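# Move one lens from the tray to the microscope plate

## Task

Remove a single lens from the transparent tray and set it down on the microscope stand's black plate, while every remaining lens stays in its own pocket.

## Robot and tools

Robot: two arms, left_arm and right_arm, each ending in a sixteen-motor four-digit hand (index, middle, ring, thumb). right_arm has a right hand and left_arm a mirrored left hand. Each arm has a wrist camera (cam_left_wrist, cam_right_wrist) and there is a fixed overhead camera, cam_high. All images are 672x504.

Frames: the scene frame has its origin at table-top height, midway between the nominal arm bases, +z up, +x out over the table, +y toward left_arm. Image left/right does not match arm names. Actual bases: left_arm at (-0.017, +0.355, +0.013) m, right_arm at (+0.035, -0.249, +0.018) m, both almost unrotated. Each arm's reported hand pose, velocities, targets and wrist-camera pose are in that arm's own base frame; cam_high and the table are in the scene frame. Readings can be a few cm off, more at long reach.

Hand point axes (right hand): +z runs along straight fingers toward the tips, +x across the palm away from the thumb, +y out of the palm face (palm surface at y = -0.062). On the left hand +x points toward the thumb instead. Straight fingertips end about 0.12 m past the hand point. A rigid mast on the wrist, palm side, can strike objects. Fingertips have rubber caps.

execute_actions(actions, cameras): actions is a list of actions; each action is a list of 1 to 15 rows, one row per 1/30 s step; if fewer than 15 rows, the final row is held for the remaining steps. Each action lasts 0.5 s. Every row is exactly 48 numbers in [-1, 1], always covering both arms, in this order: left_arm dx, dy, dz, rx, ry, rz; then 16 left hand motor goals; left current_limit, speed; then the same 24 for right_arm.

Arm numbers: dx, dy, dz, rx, ry, rz are an offset, not a pose, measured from the arm's Hand target as it stood when the action began, along that arm's base axes. Every row in an action counts from that same start, so rows do not accumulate, but a repeated action moves the target again. Scale: 1.0 = 0.6 m for translation and 180 degrees for rotation; rx, ry, rz form one rotation vector about the target position. Translations longer than 1.0 are shortened. All zeros means hold (and re-request) the current target. Orientation is clipped to within 40 degrees of the measured one each step. The hand often stops short of the target; if so, send the remaining gap as a further offset. The right elbow sags under load, so aim higher. Tiny moves may not start.

Hand numbers (absolute goals, not offsets), order per hand: index_mcp, index_abd, index_pip, index_dip, thumb_cmc, thumb_axl, thumb_mcp, thumb_ipl, middle_mcp, middle_abd, middle_pip, middle_dip, ring_mcp, ring_abd, ring_pip, ring_dip. Each maps -1..+1 linearly across the hinge's range. +1 curls _mcp/_pip/_dip toward the palm; straight values: _mcp -0.75, _abd +0.00, _pip -0.58, _dip -0.70. thumb_cmc toward +1 brings the thumb in front of the palm (flat beside it at -0.71); thumb_axl rolls it (straight -0.68); thumb_mcp (straight -0.23) and thumb_ipl (straight -0.17) bend it. A 0 is a real goal: to keep a hand unchanged, resend its hand_goal, hand_current_limit and hand_speed. current_limit maps -1..+1 to 0..550 mA (minimum 11 mA); speed sets motion rate as (speed+1)/2 of 8.5 rad/s. Initial values: current_limit +0.4, speed -0.6; both persist. A finger presses only while its goal lies past the object's surface, harder the farther past.

cameras: list of names, ["all"], or []; default is all for an empty actions list, none otherwise. An unknown name voids the call. An empty actions list just returns state and images.

zoom_image(camera, region): enlarges [x0, y0, x1, y1] pixels (origin top-left, max 504x504) of the latest image from cam_high, cam_left_wrist or cam_right_wrist.

read_manual(section): returns licence texts only; no motion.

finished_scene(scene): ends the current scene (pass its number) irreversibly; the lens must stay on the plate without help.

Results: end_effector_position (m) and end_effector_quat_wxyz per arm in its base frame; Hand target (the commanded pose after clipping, base for next offsets); joint positions, velocities ("within noise" if still) and torques (include gravity; not proof of contact; entries 3 and 4 wrap at ±28 N m). Per hand: hand_goal, hand_measured, hand_current_ma (positive pushes toward -1), hand_state per motor (moving, goal, blocked, overload), hand_current_limit, hand_speed. Camera calibration updates appear when they change. A MOTOR HOT line warns of heating; an OVER-TEMPERATURE FAULT means that arm has dropped.

Avoid: dropping the lens or releasing it while moving; knocking other lenses out of pockets; anything leaving the table; hard impacts with the table, stand or heavy objects; any contact between the two hands or arms. Motors at 495 mA or more for 5 s shut down for 10 s, so grip with moderate current. Long stretched holds or pushing toward unreachable poses overheat arm motors. If an arm halts, hand commands are ignored until it recovers. To stop pushing on something, command the target back beyond the hand point. Objects may occasionally be nudged by outside disturbances.

Each tool is called after "Request:" as name(argument=value, ...), one argument or row to a line, values as JSON.

## Session

Request:
execute_actions(
  actions=[],
)

Scene clock: 0.00 s.
left_arm: end_effector_position=(+0.5174, +0.0245, +0.5894) hand_goal=(-0.754, +0.000, -0.576, -0.696, -0.714, -0.678, -0.226, -0.168, -0.754, +0.000, -0.576, -0.696, -0.754, +0.000, -0.576, -0.696) hand_measured=(-0.754, +0.000, -0.576, -0.696, -0.714, -0.678, -0.226, -0.168, -0.754, +0.000, -0.576, -0.696, -0.754, +0.000, -0.576, -0.696) hand_current_ma=(+0, +0, +0, +0, +0, +0, +0, +0, +0, +0, +0, +0, +0, +0, +0, +0) hand_state=(goal, goal, goal, goal, goal, goal, goal, goal, goal, goal, goal, goal, goal, goal, goal, goal) hand_current_limit=0.40 hand_speed=-0.60 end_effector_quat_wxyz=(+0.503, +0.498, +0.494, +0.506) | right_arm: end_effector_position=(+0.2235, -0.2606, +0.1779) hand_goal=(-0.754, +0.000, -0.576, -0.696, -0.714, -0.678, -0.226, -0.168, -0.754, +0.000, -0.576, -0.696, -0.754, +0.000, -0.576, -0.696) hand_measured=(-0.754, +0.000, -0.576, -0.696, -0.714, -0.678, -0.226, -0.168, -0.754, +0.000, -0.576, -0.696, -0.754, +0.000, -0.576, -0.696) hand_current_ma=(+0, +0, +0, +0, +0, +0, +0, +0, +0, +0, +0, +0, +0, +0, +0, +0) hand_state=(goal, goal, goal, goal, goal, goal, goal, goal, goal, goal, goal, goal, goal, goal, goal, goal) hand_current_limit=0.40 hand_speed=-0.60 end_effector_quat_wxyz=(-0.233, +0.869, -0.427, +0.089)
Joint positions: left_arm=[0.009 1.041 1.064 -0.005 0.01 0.007] | right_arm=[-0.889 1.341 1.153 -1.419 -0.503 1.587]
Joint velocities: within noise
Joint torques (N m): no reading
Heat: left arm: hottest elbow 33 °C; right arm: hottest elbow 33 °C.
Hand target: left_arm +0.5137, +0.0249, +0.6104; +0.510, +0.488, +0.483, +0.518 | right_arm +0.2282, -0.2648, +0.1874; -0.231, +0.869, -0.427, +0.099

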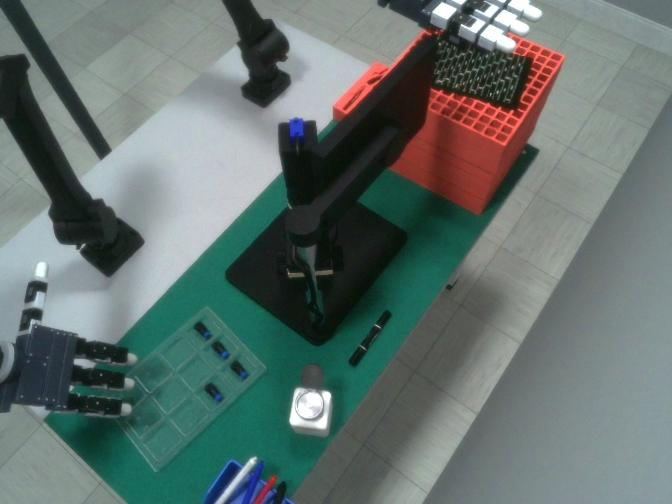

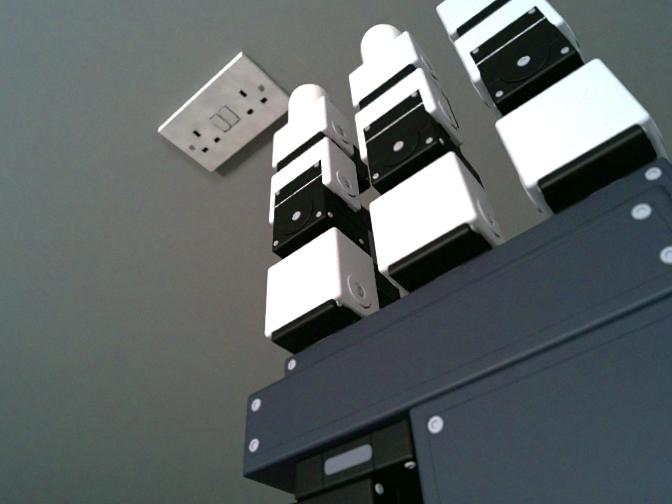

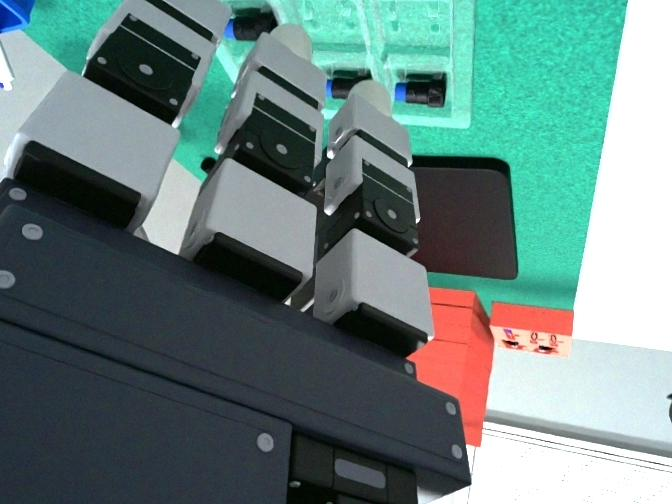

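Request:
zoom_image(
  camera="cam_high",
  region=[100, 280, 300, 480],
)

Request:
zoom_image(
  camera="cam_high",
  region=[200, 100, 460, 360],
)

Request:
zoom_image(
  camera="cam_right_wrist",
  region=[200, 0, 540, 300],
)

Scaled by 2.520 from the camera's 672x504 image, which has a finer 960x720 frame.

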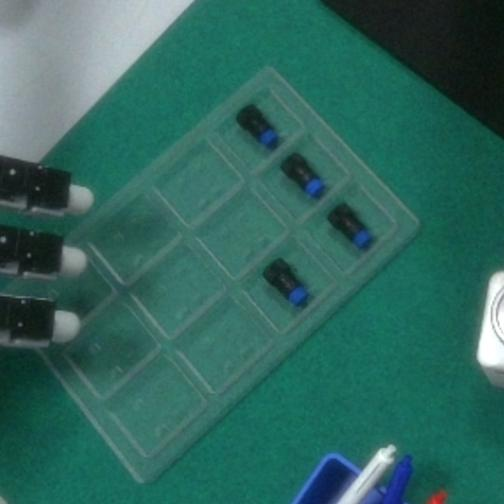

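Scaled by 1.938 from the camera's 672x504 image, which has a finer 960x720 frame.

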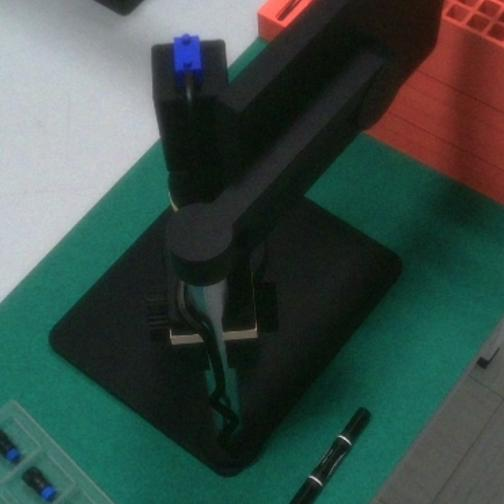

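Scaled by 1.482 from the camera's 672x504 image, which has a finer 960x720 frame.

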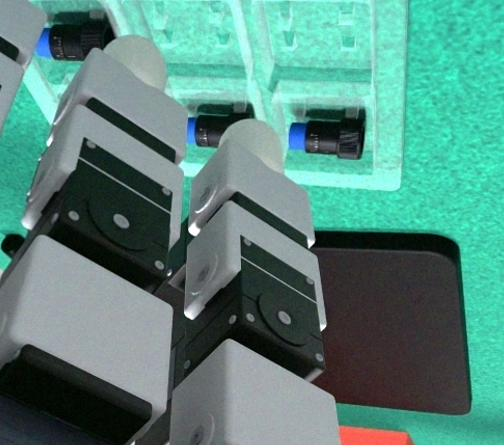

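Request:
execute_actions(
  actions=[
    [[0,0,0,0,0,0,-0.75,0,-0.58,-0.7,-0.71,-0.68,-0.23,-0.17,-0.75,0,-0.58,-0.7,-0.75,0,-0.58,-0.7,0.4,-0.6,0,0,0.19,0,0,0,-0.75,0,-0.58,-0.7,-0.71,-0.68,-0.23,-0.17,-0.75,0,-0.58,-0.7,0.48,0,0.44,-0.41,0.4,-0.6]],
    [[0,0,0,0,0,0,-0.75,0,-0.58,-0.7,-0.71,-0.68,-0.23,-0.17,-0.75,0,-0.58,-0.7,-0.75,0,-0.58,-0.7,0.4,-0.6,0.055,0.088,0,-0.0381,-0.0132,0.1432,-0.75,0,-0.58,-0.7,-0.71,-0.68,-0.23,-0.17,-0.75,0,-0.58,-0.7,0.48,0,0.44,-0.41,0.4,-0.6]],
    [[0,0,0,0,0,0,-0.75,0,-0.58,-0.7,-0.71,-0.68,-0.23,-0.17,-0.75,0,-0.58,-0.7,-0.75,0,-0.58,-0.7,0.4,-0.6,0.055,0.088,0,-0.0381,-0.0132,0.1432,-0.75,0,-0.58,-0.7,-0.71,-0.68,-0.23,-0.17,-0.75,0,-0.58,-0.7,0.48,0,0.44,-0.41,0.4,-0.6]],
  ],
  cameras=["all"],
)

Scene clock: 40.47 s.
left_arm: end_effector_position=(+0.5174, +0.0245, +0.5894) hand_goal=(-0.750, +0.000, -0.580, -0.700, -0.710, -0.680, -0.230, -0.170, -0.750, +0.000, -0.580, -0.700, -0.750, +0.000, -0.580, -0.700) hand_measured=(-0.762, +0.000, -0.580, -0.698, -0.720, -0.678, -0.228, -0.168, -0.760, +0.000, -0.580, -0.698, -0.760, +0.000, -0.580, -0.698) hand_current_ma=(-3, +0, +0, +0, -2, +0, +0, +0, -2, +0, +0, +0, -2, +0, +0, +0) hand_state=(goal, goal, goal, goal, goal, goal, goal, goal, goal, goal, goal, goal, goal, goal, goal, goal) hand_current_limit=0.40 hand_speed=-0.60 end_effector_quat_wxyz=(+0.503, +0.498, +0.494, +0.506) | right_arm: end_effector_position=(+0.2964, -0.1590, +0.3007) hand_goal=(-0.750, +0.000, -0.580, -0.700, -0.710, -0.680, -0.230, -0.170, -0.750, +0.000, -0.580, -0.700, +0.480, +0.000, +0.440, -0.410) hand_measured=(-0.744, +0.000, -0.578, -0.696, -0.706, -0.678, -0.224, -0.168, -0.744, +0.000, -0.576, -0.698, +0.462, +0.000, +0.434, -0.412) hand_current_ma=(+5, +0, +2, +2, +3, +2, +7, +2, +5, +0, +2, +1, -26, +0, -5, -2) hand_state=(goal, goal, goal, goal, goal, goal, goal, goal, goal, goal, goal, goal, goal, goal, goal, goal) hand_current_limit=0.40 hand_speed=-0.60 end_effector_quat_wxyz=(-0.146, +0.985, +0.004, +0.096)
Joint positions: left_arm=[0.009 1.041 1.064 -0.005 0.01 0.007] | right_arm=[-0.424 1.151 1.314 -1.677 -0.347 1.148]
Joint torques (N m): left_arm=[1.49 -5.95 13.83 2.48 -0.04 0] | right_arm=[-0.09 -6.71 7.47 -0.21 -0.07 -0.25]
Heat: left arm: hottest elbow 43 °C; right arm: hottest elbow 36 °C.
Hand target: left_arm +0.5137, +0.0249, +0.6104; +0.510, +0.488, +0.483, +0.518 | right_arm +0.2942, -0.1590, +0.3015; -0.166, +0.983, +0.016, +0.072
Off the commanded pose: left_arm 0.021 m, 2 deg | right_arm 0.002 m, 4 deg.
joint sent to its limit (right arm) — joint 4 (wrist pitch), lower limit. The joint targets are off in orientation, not in position.
camera_calibration:
cam_right_wrist: T_world_to_cam=[[-0.772737, -0.535585, -0.340627, 0.287512], [-0.568508, 0.34536, 0.746676, -0.0466343], [-0.28227, 0.770633, -0.571357, 0.5011], [0, 0, 0, 1]] pos_world=[0.337105, -0.216071, 0.419062]

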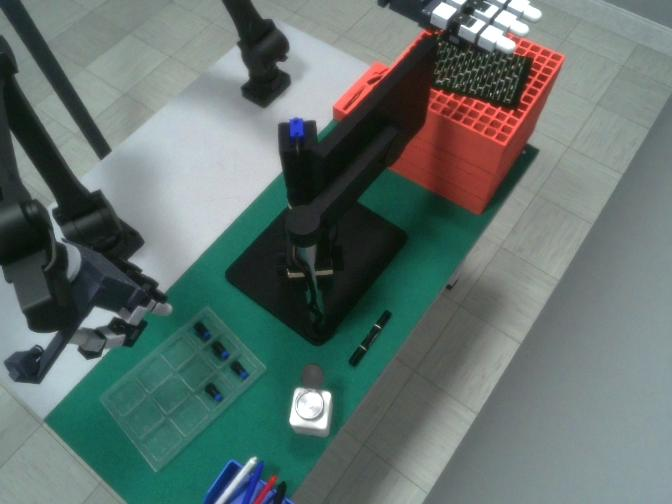

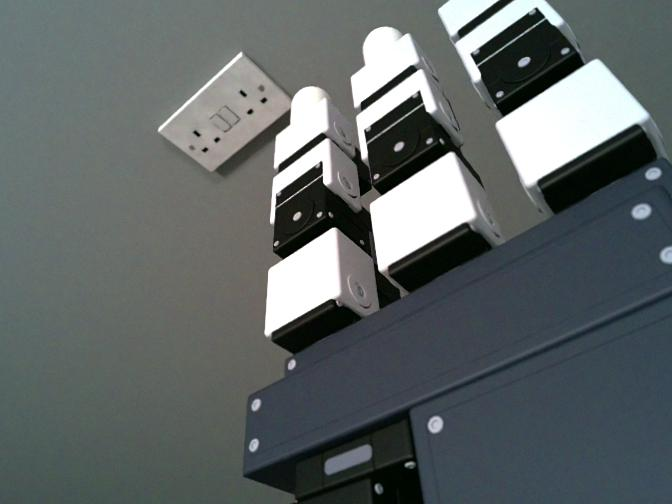

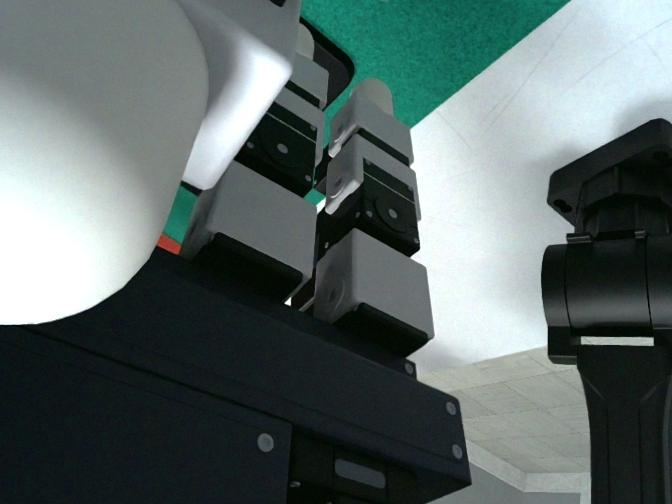

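Request:
execute_actions(
  actions=[
    [[0,0,0,0,0,0,-0.75,0,-0.58,-0.7,-0.71,-0.68,-0.23,-0.17,-0.75,0,-0.58,-0.7,-0.75,0,-0.58,-0.7,0.4,-0.6,0.0556,0.0895,0,-0.04,-0.0119,0.143,-0.75,0,-0.58,-0.7,-0.71,-0.68,-0.23,-0.17,-0.75,0,-0.58,-0.7,-0.34,0,0.88,0.17,0.4,-0.6]],
    [[0,0,0,0,0,0,-0.75,0,-0.58,-0.7,-0.71,-0.68,-0.23,-0.17,-0.75,0,-0.58,-0.7,-0.75,0,-0.58,-0.7,0.4,-0.6,0.0556,0.0895,-0.05,-0.04,-0.0119,0.143,-0.75,0,-0.58,-0.7,-0.71,-0.68,-0.23,-0.17,-0.75,0,-0.58,-0.7,-0.34,0,0.88,0.17,0.4,-0.6]],
    [[0,0,0,0,0,0,-0.75,0,-0.58,-0.7,-0.71,-0.68,-0.23,-0.17,-0.75,0,-0.58,-0.7,-0.75,0,-0.58,-0.7,0.4,-0.6,0.0556,0.0895,-0.1,-0.04,-0.0119,0.143,-0.75,0,-0.58,-0.7,-0.71,-0.68,-0.23,-0.17,-0.75,0,-0.58,-0.7,-0.34,0,0.88,0.17,0.4,-0.6]],
  ],
  cameras=["all"],
)

Scene clock: 50.40 s.
left_arm: end_effector_position=(+0.5174, +0.0245, +0.5894) hand_goal=(-0.750, +0.000, -0.580, -0.700, -0.710, -0.680, -0.230, -0.170, -0.750, +0.000, -0.580, -0.700, -0.750, +0.000, -0.580, -0.700) hand_measured=(-0.762, +0.000, -0.580, -0.698, -0.720, -0.678, -0.228, -0.168, -0.760, +0.000, -0.580, -0.698, -0.760, +0.000, -0.580, -0.698) hand_current_ma=(-3, +0, +0, +0, -2, +0, +0, +0, -2, +0, +0, +0, -2, +0, +0, +0) hand_state=(goal, goal, goal, goal, goal, goal, goal, goal, goal, goal, goal, goal, goal, goal, goal, goal) hand_current_limit=0.40 hand_speed=-0.60 end_effector_quat_wxyz=(+0.503, +0.498, +0.494, +0.506) | right_arm: end_effector_position=(+0.3882, +0.0047, +0.2111) hand_goal=(-0.750, +0.000, -0.580, -0.700, -0.710, -0.680, -0.230, -0.170, -0.750, +0.000, -0.580, -0.700, -0.340, +0.000, +0.880, +0.170) hand_measured=(-0.748, +0.000, -0.578, -0.698, -0.708, -0.678, -0.224, -0.168, -0.748, +0.000, -0.578, -0.698, -0.344, +0.000, +0.874, +0.168) hand_current_ma=(+2, +0, +1, +2, +1, +2, +6, +2, +2, +0, +1, +1, -3, +0, -5, -1) hand_state=(goal, goal, goal, goal, goal, goal, goal, goal, goal, goal, goal, goal, goal, goal, goal, goal) hand_current_limit=0.40 hand_speed=-0.60 end_effector_quat_wxyz=(-0.008, +0.768, +0.640, -0.006)
Joint positions: left_arm=[0.009 1.041 1.064 -0.005 0.01 0.007] | right_arm=[0.133 1.171 1.052 -1.47 -0.008 0.314]
Joint torques (N m): left_arm=[1.55 -5.89 13.83 2.45 -0.04 0.01] | right_arm=[-0.38 -6.18 7.49 0.84 0.22 -0.27]
Heat: left arm: hottest elbow 44 °C; right arm: hottest elbow 36 °C.
Hand target: left_arm +0.5137, +0.0249, +0.6104; +0.510, +0.488, +0.483, +0.518 | right_arm +0.3943, +0.0020, +0.2115; +0.000, +0.766, +0.643, +0.000
Off the commanded pose: left_arm 0.021 m, 2 deg | right_arm 0.007 m, 1 deg.
camera_calibration:
cam_right_wrist: T_world_to_cam=[[0.425957, -0.904142, -0.0329752, -0.112864], [-0.617883, -0.317332, 0.719389, 0.0438955], [-0.660894, -0.286054, -0.693824, 0.527487], [0, 0, 0, 1]] pos_world=[0.423811, 0.0627742, 0.330684]

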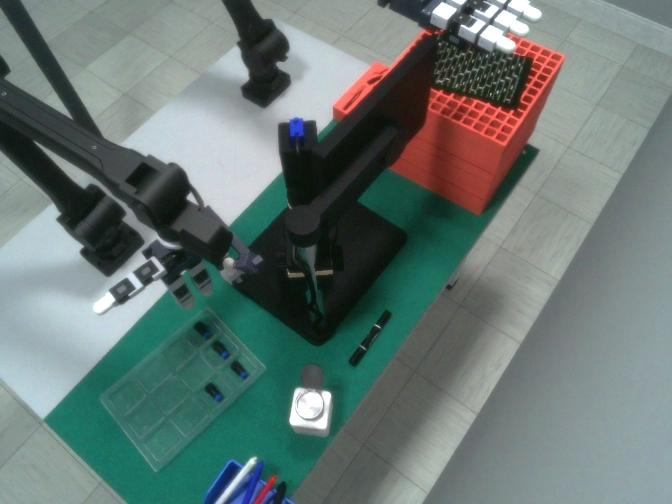

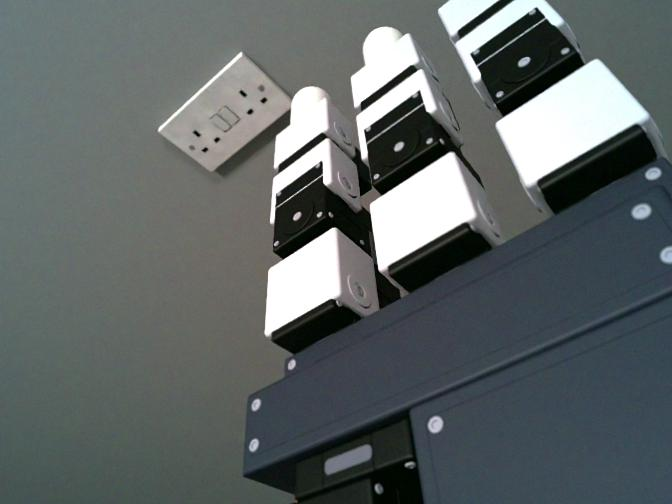

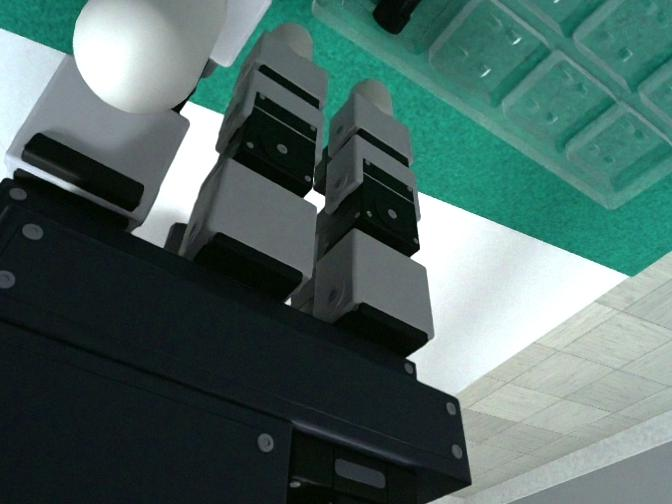

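Request:
zoom_image(
  camera="cam_high",
  region=[80, 200, 300, 400],
)

Request:
zoom_image(
  camera="cam_right_wrist",
  region=[200, 0, 672, 260],
)

Scaled by 2.291 from the camera's 672x504 image, which has a finer 960x720 frame.

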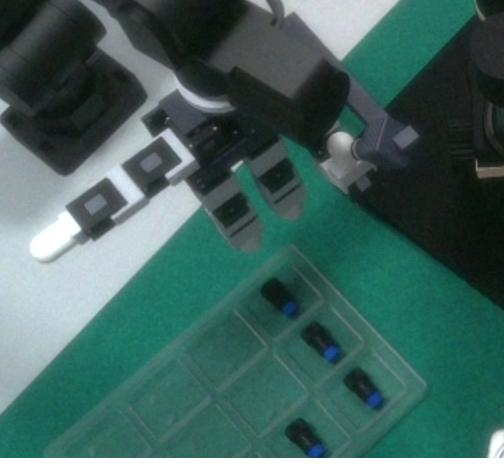

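Scaled by 1.068 from the camera's 672x504 image, which has a finer 960x720 frame.

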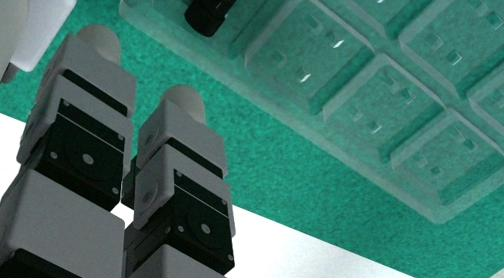

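Request:
execute_actions(
  actions=[
    [[0,0,0,0,0,0,-0.75,0,-0.58,-0.7,-0.71,-0.68,-0.23,-0.17,-0.75,0,-0.58,-0.7,-0.75,0,-0.58,-0.7,0.4,-0.6,0.01,-0.05,-0.067,0,0,0,-0.75,0,-0.58,-0.7,-0.71,-0.68,-0.23,-0.17,-0.75,0,-0.58,-0.7,-0.34,0,0.88,0.17,0.4,-0.6]],
  ],
  cameras=["cam_high","cam_right_wrist"],
)

Request:
zoom_image(
  camera="cam_right_wrist",
  region=[200, 0, 560, 260],
)

Request:
zoom_image(
  camera="cam_high",
  region=[130, 250, 290, 410],
)

Scene clock: 64.40 s.
left_arm: end_effector_position=(+0.5174, +0.0245, +0.5894) hand_goal=(-0.750, +0.000, -0.580, -0.700, -0.710, -0.680, -0.230, -0.170, -0.750, +0.000, -0.580, -0.700, -0.750, +0.000, -0.580, -0.700) hand_measured=(-0.762, +0.000, -0.580, -0.698, -0.720, -0.678, -0.228, -0.168, -0.760, +0.000, -0.580, -0.698, -0.760, +0.000, -0.580, -0.698) hand_current_ma=(-3, +0, +0, +0, -2, +0, +0, +0, -2, +0, +0, +0, -2, +0, +0, +0) hand_state=(goal, goal, goal, goal, goal, goal, goal, goal, goal, goal, goal, goal, goal, goal, goal, goal) hand_current_limit=0.40 hand_speed=-0.60 end_effector_quat_wxyz=(+0.503, +0.498, +0.494, +0.506) | right_arm: end_effector_position=(+0.3948, -0.0270, +0.1727) hand_goal=(-0.750, +0.000, -0.580, -0.700, -0.710, -0.680, -0.230, -0.170, -0.750, +0.000, -0.580, -0.700, -0.340, +0.000, +0.880, +0.170) hand_measured=(-0.748, +0.000, -0.578, -0.698, -0.708, -0.678, -0.224, -0.168, -0.748, +0.000, -0.578, -0.698, -0.344, +0.000, +0.874, +0.168) hand_current_ma=(+2, +0, +1, +2, +1, +2, +6, +2, +2, +0, +1, +1, -3, +0, -5, -1) hand_state=(goal, goal, goal, goal, goal, goal, goal, goal, goal, goal, goal, goal, goal, goal, goal, goal) hand_current_limit=0.40 hand_speed=-0.60 end_effector_quat_wxyz=(-0.006, +0.769, +0.640, -0.004)
Joint positions: left_arm=[0.009 1.041 1.064 -0.005 0.01 0.007] | right_arm=[0.033 1.197 0.969 -1.357 -0.005 0.216]
Joint torques (N m): left_arm=[1.61 -5.83 13.83 2.5 -0.05 0.01] | right_arm=[-0.15 -5.95 7.3 0.87 0.09 -0.26]
Heat: left arm: hottest elbow 46 °C; right arm: hottest elbow 36 °C.
Hand target: left_arm +0.5137, +0.0249, +0.6104; +0.510, +0.488, +0.483, +0.518 | right_arm +0.4003, -0.0280, +0.1713; +0.000, +0.766, +0.643, +0.000
Off the commanded pose: left_arm 0.021 m, 2 deg | right_arm 0.006 m, 1 deg.
camera_calibration:
cam_right_wrist: T_world_to_cam=[[0.424191, -0.905081, -0.029846, -0.145516], [-0.622281, -0.315277, 0.716496, 0.067905], [-0.657896, -0.285359, -0.696952, 0.495411], [0, 0, 0, 1]] pos_world=[0.429911, 0.0310753, 0.292281]
Images, in order (width x height): cam_high 672x504, cam_right_wrist 672x504.

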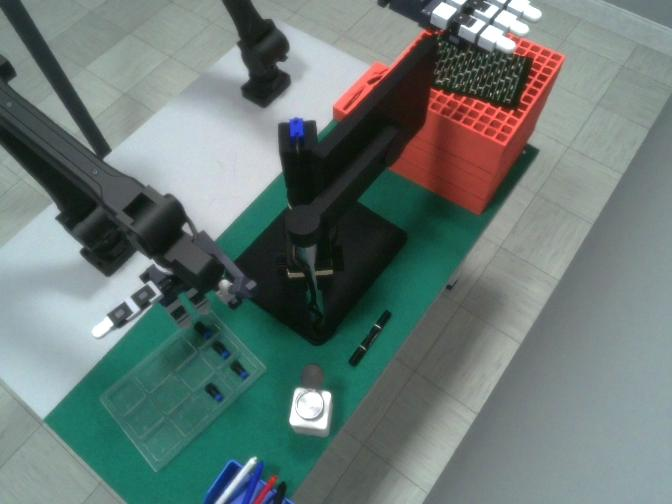

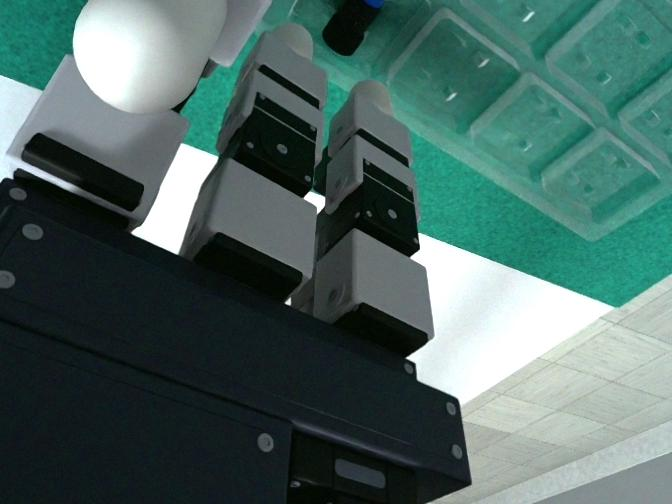

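Scaled by 1.400 from the camera's 672x504 image, which has a finer 960x720 frame.

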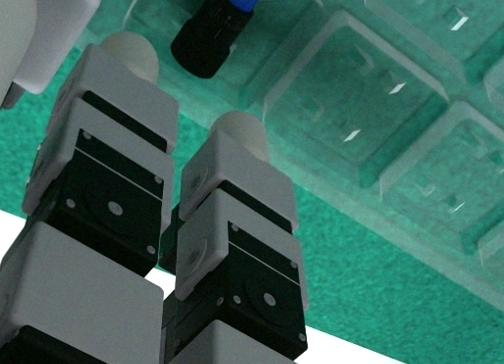

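Scaled by 3.150 from the camera's 672x504 image, which has a finer 960x720 frame.

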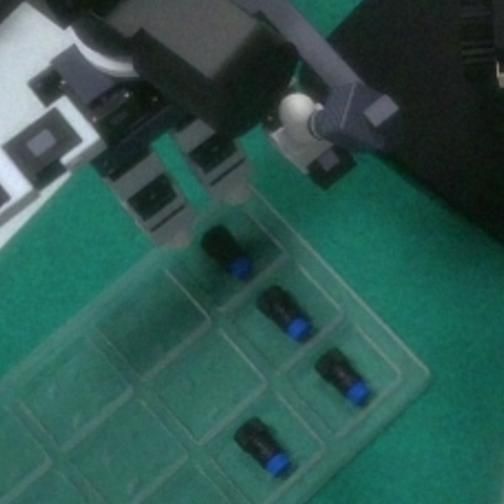

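Request:
execute_actions(
  actions=[
    [[0,0,0,0,0,0,-0.75,0,-0.58,-0.7,-0.71,-0.68,-0.23,-0.17,-0.75,0,-0.58,-0.7,-0.75,0,-0.58,-0.7,0.4,-0.6,0.01,-0.012,-0.055,0,0,0,-0.75,0,-0.58,-0.7,-0.71,-0.68,-0.23,-0.17,-0.75,0,-0.58,-0.7,-0.34,0,0.88,0.17,0.4,-0.6]],
  ],
  cameras=["cam_high","cam_right_wrist"],
)

Request:
zoom_image(
  camera="cam_right_wrist",
  region=[200, 0, 500, 200],
)

Request:
zoom_image(
  camera="cam_high",
  region=[150, 270, 270, 390],
)

Scene clock: 73.90 s.
left_arm: end_effector_position=(+0.5174, +0.0245, +0.5894) hand_goal=(-0.750, +0.000, -0.580, -0.700, -0.710, -0.680, -0.230, -0.170, -0.750, +0.000, -0.580, -0.700, -0.750, +0.000, -0.580, -0.700) hand_measured=(-0.762, +0.000, -0.580, -0.698, -0.720, -0.678, -0.228, -0.168, -0.760, +0.000, -0.580, -0.698, -0.760, +0.000, -0.580, -0.698) hand_current_ma=(-3, +0, +0, +0, -2, +0, +0, +0, -2, +0, +0, +0, -2, +0, +0, +0) hand_state=(goal, goal, goal, goal, goal, goal, goal, goal, goal, goal, goal, goal, goal, goal, goal, goal) hand_current_limit=0.40 hand_speed=-0.60 end_effector_quat_wxyz=(+0.503, +0.498, +0.494, +0.506) | right_arm: end_effector_position=(+0.4013, -0.0328, +0.1393) hand_goal=(-0.750, +0.000, -0.580, -0.700, -0.710, -0.680, -0.230, -0.170, -0.750, +0.000, -0.580, -0.700, -0.340, +0.000, +0.880, +0.170) hand_measured=(-0.748, +0.000, -0.578, -0.698, -0.708, -0.678, -0.224, -0.168, -0.748, +0.000, -0.578, -0.698, -0.344, +0.000, +0.874, +0.168) hand_current_ma=(+2, +0, +1, +2, +1, +2, +6, +2, +2, +0, +1, +1, -3, +0, -5, -1) hand_state=(goal, goal, goal, goal, goal, goal, goal, goal, goal, goal, goal, goal, goal, goal, goal, goal) hand_current_limit=0.40 hand_speed=-0.60 end_effector_quat_wxyz=(-0.006, +0.767, +0.641, -0.004)
Joint positions: left_arm=[0.009 1.041 1.064 -0.005 0.01 0.007] | right_arm=[0.014 1.242 0.915 -1.258 -0.005 0.193]
Joint torques (N m): left_arm=[1.55 -5.83 13.82 2.45 -0.04 0.02] | right_arm=[-0.32 -6.48 7.04 0.83 0.09 -0.24]
Heat: left arm: hottest elbow 46 °C; right arm: hottest elbow 36 °C.
Hand target: left_arm +0.5137, +0.0249, +0.6104; +0.510, +0.488, +0.483, +0.518 | right_arm +0.4063, -0.0352, +0.1383; +0.000, +0.766, +0.643, +0.000
Off the commanded pose: left_arm 0.021 m, 2 deg | right_arm 0.006 m, 1 deg.
camera_calibration:
cam_right_wrist: T_world_to_cam=[[0.427372, -0.903567, -0.0303342, -0.155683], [-0.620785, -0.317683, 0.716731, 0.0932948], [-0.657251, -0.28748, -0.69669, 0.474488], [0, 0, 0, 1]] pos_world=[0.436308, 0.0253739, 0.258981]
Images, in order (width x height): cam_high 672x504, cam_right_wrist 672x504.

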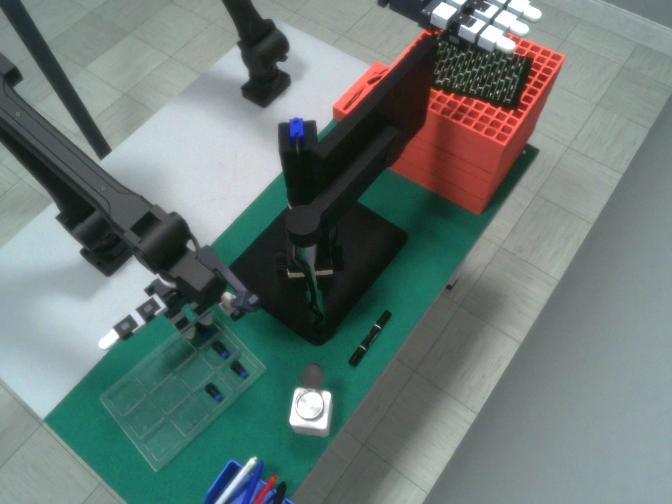

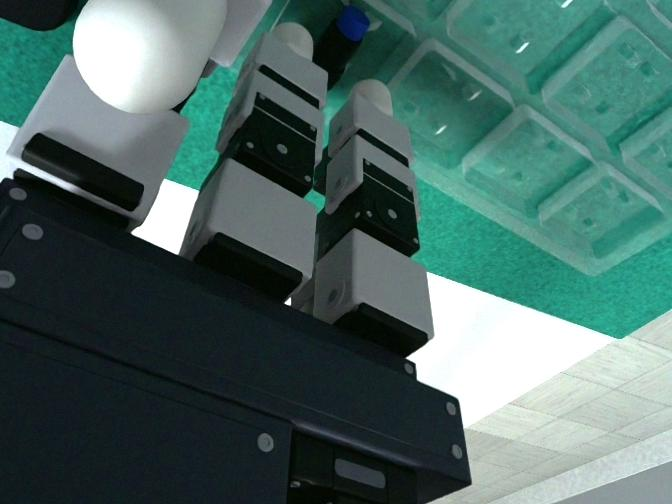

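Scaled by 1.680 from the camera's 672x504 image, which has a finer 960x720 frame.

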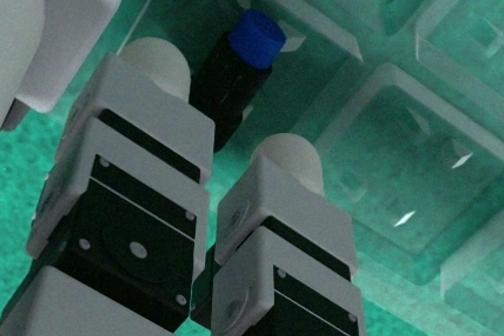

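Scaled by 4.200 from the camera's 672x504 image, which has a finer 960x720 frame.

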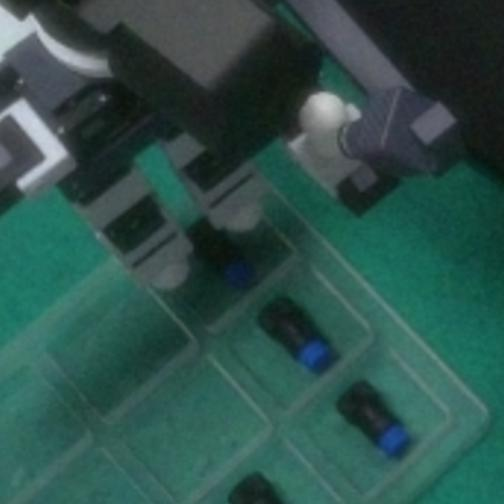

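Request:
zoom_image(
  camera="cam_high",
  region=[195, 325, 275, 405],
)

Request:
zoom_image(
  camera="cam_right_wrist",
  region=[300, 0, 672, 300],
)

Scaled by 6.300 from the camera's 672x504 image, which has a finer 960x720 frame.

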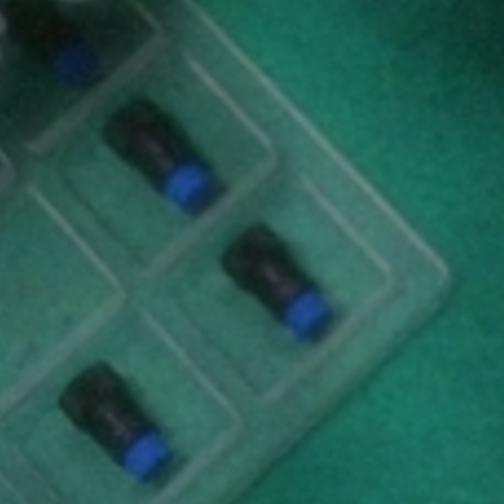

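Scaled by 1.355 from the camera's 672x504 image, which has a finer 960x720 frame.

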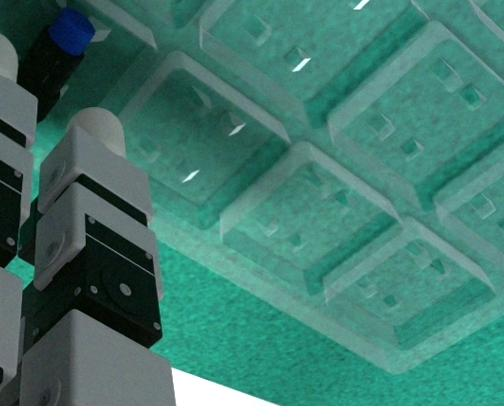

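Request:
execute_actions(
  actions=[
    [[0,0,0,0,0,0,-0.75,0,-0.58,-0.7,-0.71,-0.68,-0.23,-0.17,-0.75,0,-0.58,-0.7,-0.75,0,-0.58,-0.7,0.4,-0.6,-0.012,0.002,-0.025,0,0,0,-0.75,0.065,-0.58,-0.7,-0.71,-0.68,-0.23,-0.17,-0.75,-0.065,-0.58,-0.7,-0.34,0,0.88,0.17,0.4,-0.6]],
  ],
  cameras=["cam_high","cam_right_wrist"],
)

Request:
zoom_image(
  camera="cam_right_wrist",
  region=[220, 0, 460, 160],
)

Request:
zoom_image(
  camera="cam_high",
  region=[150, 290, 240, 380],
)

Scene clock: 96.57 s.
left_arm: end_effector_position=(+0.5174, +0.0245, +0.5894) hand_goal=(-0.750, +0.000, -0.580, -0.700, -0.710, -0.680, -0.230, -0.170, -0.750, +0.000, -0.580, -0.700, -0.750, +0.000, -0.580, -0.700) hand_measured=(-0.762, +0.000, -0.580, -0.698, -0.720, -0.678, -0.228, -0.168, -0.760, +0.000, -0.580, -0.698, -0.760, +0.000, -0.580, -0.698) hand_current_ma=(-3, +0, +0, +0, -2, +0, +0, +0, -2, +0, +0, +0, -2, +0, +0, +0) hand_state=(goal, goal, goal, goal, goal, goal, goal, goal, goal, goal, goal, goal, goal, goal, goal, goal) hand_current_limit=0.40 hand_speed=-0.60 end_effector_quat_wxyz=(+0.503, +0.498, +0.494, +0.506) | right_arm: end_effector_position=(+0.4005, -0.0338, +0.1318) hand_goal=(-0.750, +0.064, -0.580, -0.700, -0.710, -0.680, -0.230, -0.170, -0.750, -0.066, -0.580, -0.700, -0.340, +0.000, +0.880, +0.170) hand_measured=(-0.752, +0.056, -0.580, -0.700, -0.708, -0.678, -0.224, -0.168, -0.750, -0.054, -0.580, -0.700, -0.344, +0.000, +0.874, +0.168) hand_current_ma=(+0, -7, +0, +0, +1, +2, +6, +2, +0, +11, +0, +0, -3, +0, -5, -1) hand_state=(goal, goal, goal, goal, goal, goal, goal, goal, goal, goal, goal, goal, goal, goal, goal, goal) hand_current_limit=0.40 hand_speed=-0.60 end_effector_quat_wxyz=(-0.002, +0.770, +0.638, +0.001)
Joint positions: left_arm=[0.009 1.041 1.064 -0.005 0.01 0.007] | right_arm=[0.014 1.239 0.889 -1.222 -0.003 0.202]
Joint torques (N m): left_arm=[1.61 -5.95 13.81 2.48 -0.05 0.02] | right_arm=[-0.09 -6.42 5.55 1.07 0.13 -0.21]
Heat: left arm: hottest elbow 48 °C; right arm: hottest elbow 36 °C.
Hand target: left_arm +0.5137, +0.0249, +0.6104; +0.510, +0.488, +0.483, +0.518 | right_arm +0.3991, -0.0340, +0.1233; +0.000, +0.766, +0.643, +0.000
Off the commanded pose: left_arm 0.021 m, 2 deg | right_arm 0.009 m, 1 deg.
camera_calibration:
cam_right_wrist: T_world_to_cam=[[0.419435, -0.907485, -0.0233454, -0.154296], [-0.633335, -0.310955, 0.708656, 0.104186], [-0.650354, -0.28245, -0.705168, 0.466993], [0, 0, 0, 1]] pos_world=[0.434413, 0.0242778, 0.251875]
Images, in order (width x height): cam_high 672x504, cam_right_wrist 672x504.

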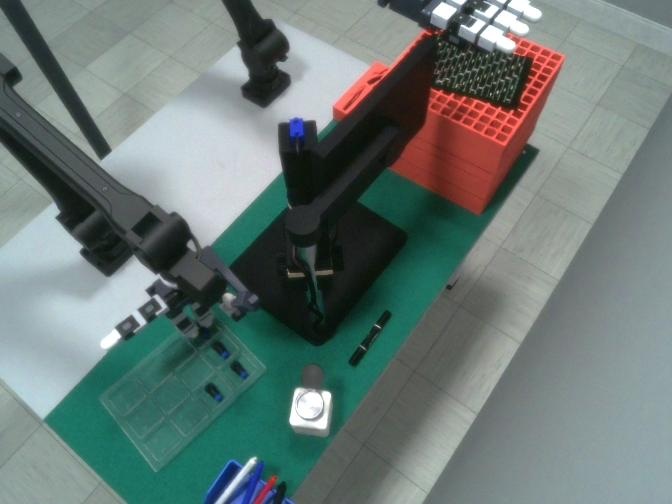

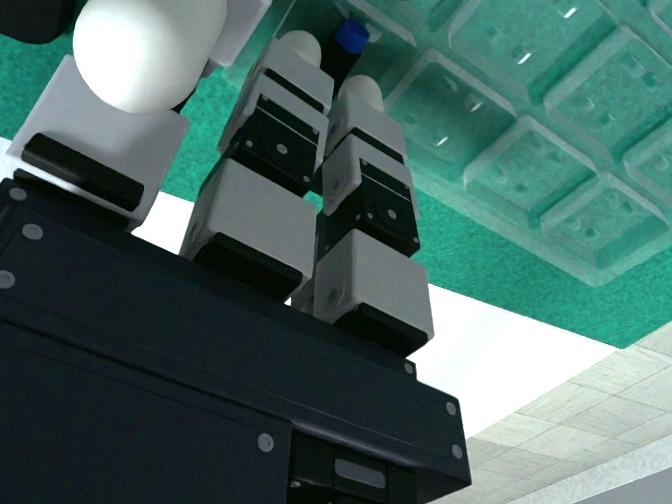

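Scaled by 2.100 from the camera's 672x504 image, which has a finer 960x720 frame.

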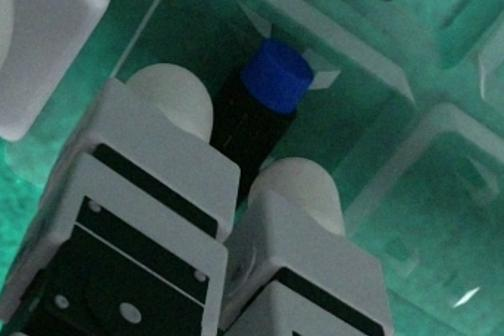

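Scaled by 5.600 from the camera's 672x504 image, which has a finer 960x720 frame.

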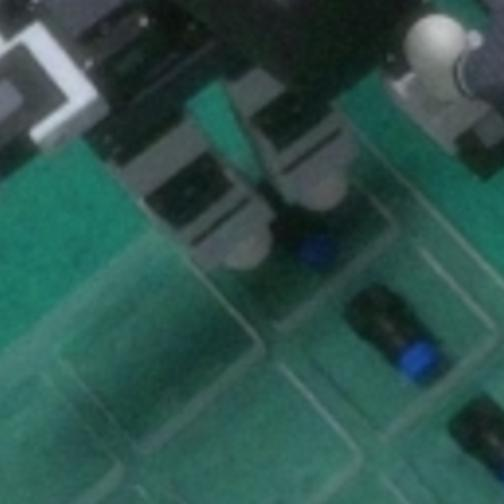

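Request:
execute_actions(
  actions=[
    [[0,0,0,0,0,0,-0.75,0,-0.58,-0.7,-0.71,-0.68,-0.23,-0.17,-0.75,0,-0.58,-0.7,-0.75,0,-0.58,-0.7,0.4,-0.6,-0.013,0.002,0.03,0,0,0,-0.75,0.075,-0.58,-0.7,-0.71,-0.68,-0.23,-0.17,-0.75,-0.08,-0.58,-0.7,-0.34,0,0.88,0.17,0.4,-0.6]],
  ],
  cameras=[],
)

Request:
execute_actions(
  actions=[
    [[0,0,0,0,0,0,-0.75,0,-0.58,-0.7,-0.71,-0.68,-0.23,-0.17,-0.75,0,-0.58,-0.7,-0.75,0,-0.58,-0.7,0.4,-0.6,0,0,-0.03,0,0,0,-0.75,0.075,-0.58,-0.7,-0.71,-0.68,-0.23,-0.17,-0.75,-0.08,-0.58,-0.7,-0.34,0,0.88,0.17,0.4,-0.6]],
  ],
  cameras=["cam_high","cam_right_wrist"],
)

Request:
zoom_image(
  camera="cam_right_wrist",
  region=[220, 0, 460, 160],
)

Request:
zoom_image(
  camera="cam_high",
  region=[150, 290, 240, 380],
)

Scene clock: 109.03 s.
left_arm: end_effector_position=(+0.5174, +0.0245, +0.5894) hand_goal=(-0.750, +0.000, -0.580, -0.700, -0.710, -0.680, -0.230, -0.170, -0.750, +0.000, -0.580, -0.700, -0.750, +0.000, -0.580, -0.700) hand_measured=(-0.762, +0.000, -0.580, -0.698, -0.720, -0.678, -0.228, -0.168, -0.760, +0.000, -0.580, -0.698, -0.760, +0.000, -0.580, -0.698) hand_current_ma=(-3, +0, +0, +0, -2, +0, +0, +0, -2, +0, +0, +0, -2, +0, +0, +0) hand_state=(goal, goal, goal, goal, goal, goal, goal, goal, goal, goal, goal, goal, goal, goal, goal, goal) hand_current_limit=0.40 hand_speed=-0.60 end_effector_quat_wxyz=(+0.503, +0.498, +0.494, +0.506) | right_arm: end_effector_position=(+0.3953, -0.0326, +0.1385) hand_goal=(-0.750, +0.074, -0.580, -0.700, -0.710, -0.680, -0.230, -0.170, -0.750, -0.080, -0.580, -0.700, -0.340, +0.000, +0.880, +0.170) hand_measured=(-0.750, +0.056, -0.580, -0.700, -0.708, -0.678, -0.224, -0.168, -0.748, -0.054, -0.580, -0.700, -0.344, +0.000, +0.874, +0.168) hand_current_ma=(+0, -21, +0, +0, +1, +2, +6, +2, +2, +33, +0, +0, -3, +0, -5, -1) hand_state=(goal, goal, goal, goal, goal, goal, goal, goal, goal, blocked, goal, goal, goal, goal, goal, goal) hand_current_limit=0.40 hand_speed=-0.60 end_effector_quat_wxyz=(-0.002, +0.767, +0.641, +0.003)
Joint positions: left_arm=[0.009 1.041 1.064 -0.005 0.01 0.007] | right_arm=[0.014 1.215 0.888 -1.241 -0.006 0.193]
Joint torques (N m): left_arm=[1.55 -5.95 13.82 2.47 -0.05 0.02] | right_arm=[0.21 -7.71 6.99 -0.51 0.13 -0.16]
Heat: left arm: hottest elbow 49 °C; right arm: hottest elbow 36 °C.
Hand target: left_arm +0.5137, +0.0249, +0.6104; +0.510, +0.488, +0.483, +0.518 | right_arm +0.3913, -0.0328, +0.1413; +0.000, +0.766, +0.643, +0.000
Off the commanded pose: left_arm 0.021 m, 2 deg | right_arm 0.005 m, 0 deg.
No camera images: "cameras" was empty.

Scene clock: 109.83 s.
left_arm: end_effector_position=(+0.5174, +0.0245, +0.5894) hand_goal=(-0.750, +0.000, -0.580, -0.700, -0.710, -0.680, -0.230, -0.170, -0.750, +0.000, -0.580, -0.700, -0.750, +0.000, -0.580, -0.700) hand_measured=(-0.762, +0.000, -0.580, -0.698, -0.720, -0.678, -0.228, -0.168, -0.760, +0.000, -0.580, -0.698, -0.760, +0.000, -0.580, -0.698) hand_current_ma=(-3, +0, +0, +0, -2, +0, +0, +0, -2, +0, +0, +0, -2, +0, +0, +0) hand_state=(goal, goal, goal, goal, goal, goal, goal, goal, goal, goal, goal, goal, goal, goal, goal, goal) hand_current_limit=0.40 hand_speed=-0.60 end_effector_quat_wxyz=(+0.503, +0.498, +0.494, +0.506) | right_arm: end_effector_position=(+0.3937, -0.0331, +0.1323) hand_goal=(-0.750, +0.074, -0.580, -0.700, -0.710, -0.680, -0.230, -0.170, -0.750, -0.080, -0.580, -0.700, -0.340, +0.000, +0.880, +0.170) hand_measured=(-0.744, +0.054, -0.578, -0.700, -0.708, -0.678, -0.224, -0.168, -0.742, -0.054, -0.576, -0.700, -0.344, +0.000, +0.874, +0.168) hand_current_ma=(+5, -22, +1, +0, +1, +2, +6, +2, +9, +36, +2, +0, -3, +0, -5, -1) hand_state=(goal, goal, goal, goal, goal, goal, goal, goal, goal, blocked, goal, goal, goal, goal, goal, goal) hand_current_limit=0.40 hand_speed=-0.60 end_effector_quat_wxyz=(+0.000, +0.767, +0.641, +0.003)
Joint positions: left_arm=[0.009 1.041 1.064 -0.005 0.01 0.007] | right_arm=[0.014 1.215 0.869 -1.22 -0.003 0.193]
Joint torques (N m): left_arm=[1.55 -5.77 13.79 2.45 -0.05 0.01] | right_arm=[0.32 -6.18 5.7 0.85 0.13 -0.15]
Heat: left arm: hottest elbow 49 °C; right arm: hottest elbow 36 °C.
Hand target: left_arm +0.5137, +0.0249, +0.6104; +0.510, +0.488, +0.483, +0.518 | right_arm +0.3913, -0.0328, +0.1233; +0.000, +0.766, +0.643, +0.000
Off the commanded pose: left_arm 0.021 m, 2 deg | right_arm 0.009 m, 0 deg.
camera_calibration:
cam_right_wrist: T_world_to_cam=[[0.427844, -0.90361, -0.0209255, -0.154401], [-0.634514, -0.316758, 0.705022, 0.100463], [-0.643694, -0.288362, -0.708876, 0.460775], [0, 0, 0, 1]] pos_world=[0.426403, 0.0251742, 0.252573]
Images, in order (width x height): cam_high 672x504, cam_right_wrist 672x504.

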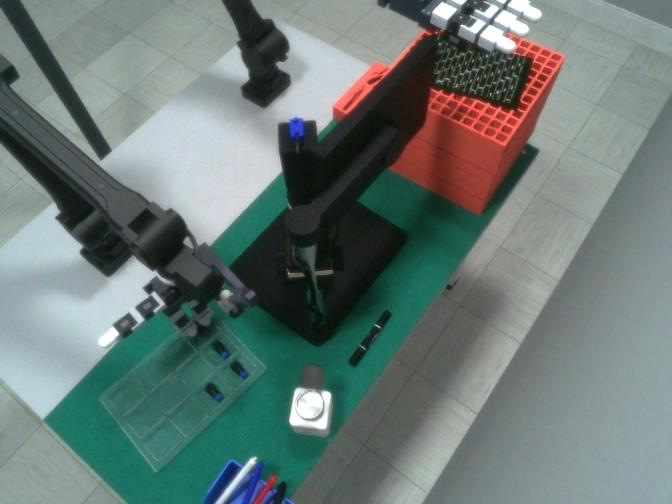

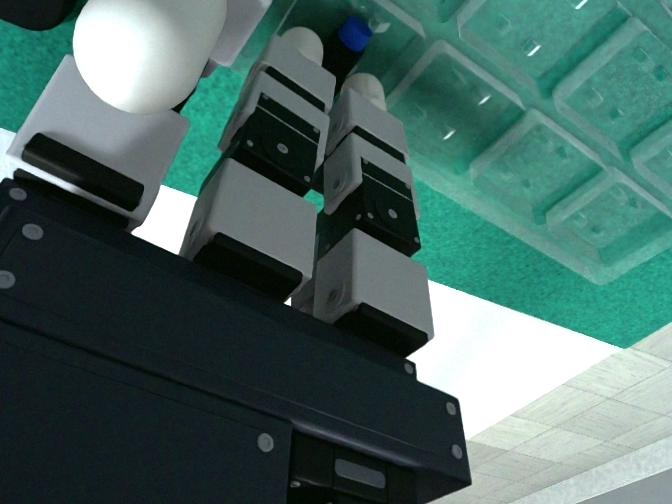

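Scaled by 2.100 from the camera's 672x504 image, which has a finer 960x720 frame.

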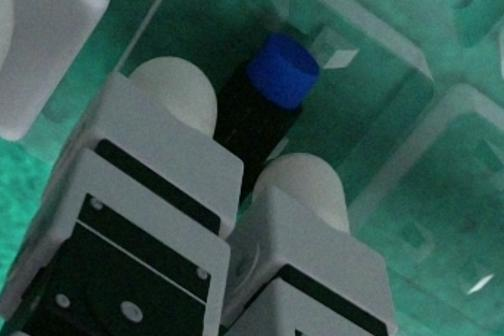

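Scaled by 5.600 from the camera's 672x504 image, which has a finer 960x720 frame.

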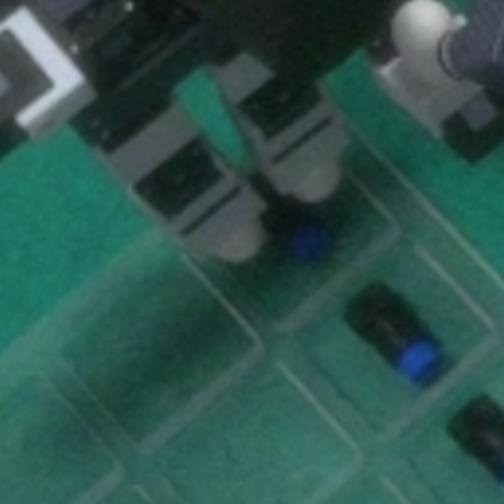

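Request:
execute_actions(
  actions=[
    [[0,0,0,0,0,0,-0.75,0,-0.58,-0.7,-0.71,-0.68,-0.23,-0.17,-0.75,0,-0.58,-0.7,-0.75,0,-0.58,-0.7,0.4,-0.6,0,0,0,0,0,0,-0.75,0.15,-0.58,-0.7,-0.71,-0.68,-0.23,-0.17,-0.75,-0.15,-0.58,-0.7,-0.34,0,0.88,0.17,0.4,-0.6]],
  ],
  cameras=["cam_high","cam_right_wrist"],
)

Request:
zoom_image(
  camera="cam_right_wrist",
  region=[220, 0, 460, 160],
)

Scene clock: 115.40 s.
left_arm: end_effector_position=(+0.5174, +0.0245, +0.5894) hand_goal=(-0.750, +0.000, -0.580, -0.700, -0.710, -0.680, -0.230, -0.170, -0.750, +0.000, -0.580, -0.700, -0.750, +0.000, -0.580, -0.700) hand_measured=(-0.762, +0.000, -0.580, -0.698, -0.720, -0.678, -0.228, -0.168, -0.760, +0.000, -0.580, -0.698, -0.760, +0.000, -0.580, -0.698) hand_current_ma=(-3, +0, +0, +0, -2, +0, +0, +0, -2, +0, +0, +0, -2, +0, +0, +0) hand_state=(goal, goal, goal, goal, goal, goal, goal, goal, goal, goal, goal, goal, goal, goal, goal, goal) hand_current_limit=0.40 hand_speed=-0.60 end_effector_quat_wxyz=(+0.503, +0.498, +0.494, +0.506) | right_arm: end_effector_position=(+0.3937, -0.0331, +0.1323) hand_goal=(-0.750, +0.150, -0.580, -0.700, -0.710, -0.680, -0.230, -0.170, -0.750, -0.150, -0.580, -0.700, -0.340, +0.000, +0.880, +0.170) hand_measured=(-0.744, +0.058, -0.578, -0.700, -0.708, -0.678, -0.224, -0.168, -0.742, -0.062, -0.576, -0.700, -0.344, +0.000, +0.874, +0.168) hand_current_ma=(+5, -213, +1, +0, +1, +2, +6, +2, +9, +201, +2, +0, -3, +0, -5, -1) hand_state=(goal, blocked, goal, goal, goal, goal, goal, goal, goal, blocked, goal, goal, goal, goal, goal, goal) hand_current_limit=0.40 hand_speed=-0.60 end_effector_quat_wxyz=(+0.000, +0.767, +0.641, +0.003)
Joint positions: left_arm=[0.009 1.041 1.064 -0.005 0.01 0.007] | right_arm=[0.014 1.215 0.869 -1.22 -0.003 0.193]
Joint torques (N m): left_arm=[1.67 -5.95 13.83 2.48 -0.05 0.02] | right_arm=[0.38 -5.83 5.68 0.81 0.13 -0.16]
Heat: left arm: hottest elbow 49 °C; right arm: hottest elbow 36 °C.
Hand target: left_arm +0.5137, +0.0249, +0.6104; +0.510, +0.488, +0.483, +0.518 | right_arm +0.3913, -0.0328, +0.1233; +0.000, +0.766, +0.643, +0.000
Off the commanded pose: left_arm 0.021 m, 2 deg | right_arm 0.009 m, 0 deg.
camera_calibration:
cam_right_wrist: T_world_to_cam=[[0.427844, -0.90361, -0.0209255, -0.154401], [-0.634514, -0.316758, 0.705022, 0.100463], [-0.643694, -0.288362, -0.708876, 0.460775], [0, 0, 0, 1]] pos_world=[0.426403, 0.0251742, 0.252573]
Images, in order (width x height): cam_high 672x504, cam_right_wrist 672x504.

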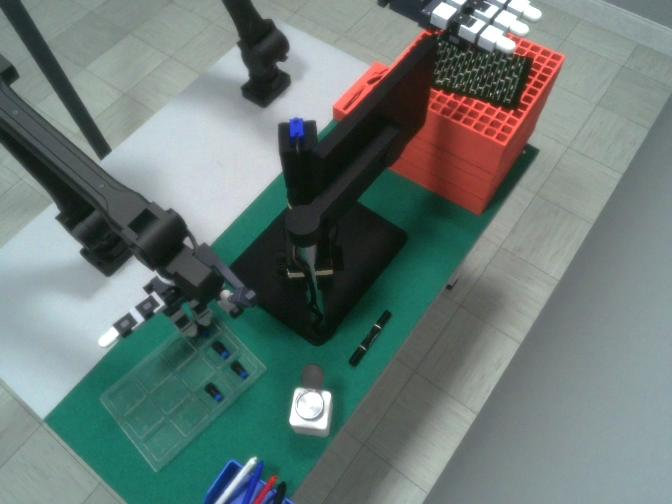

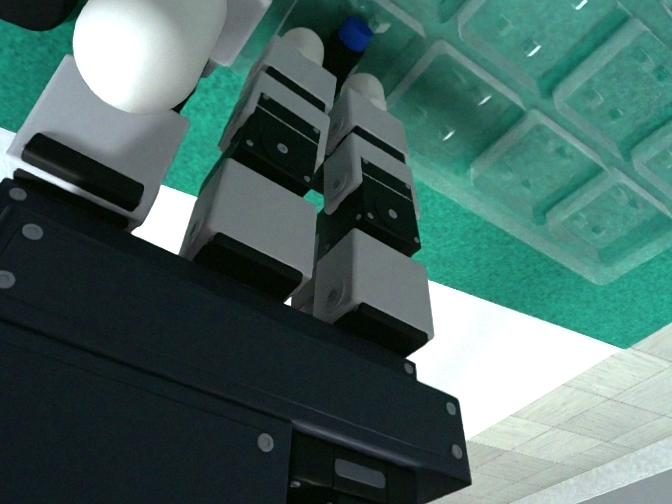

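Scaled by 2.100 from the camera's 672x504 image, which has a finer 960x720 frame.

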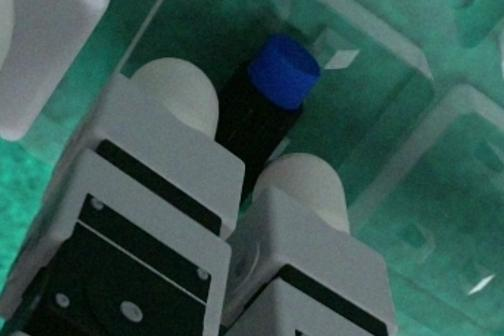

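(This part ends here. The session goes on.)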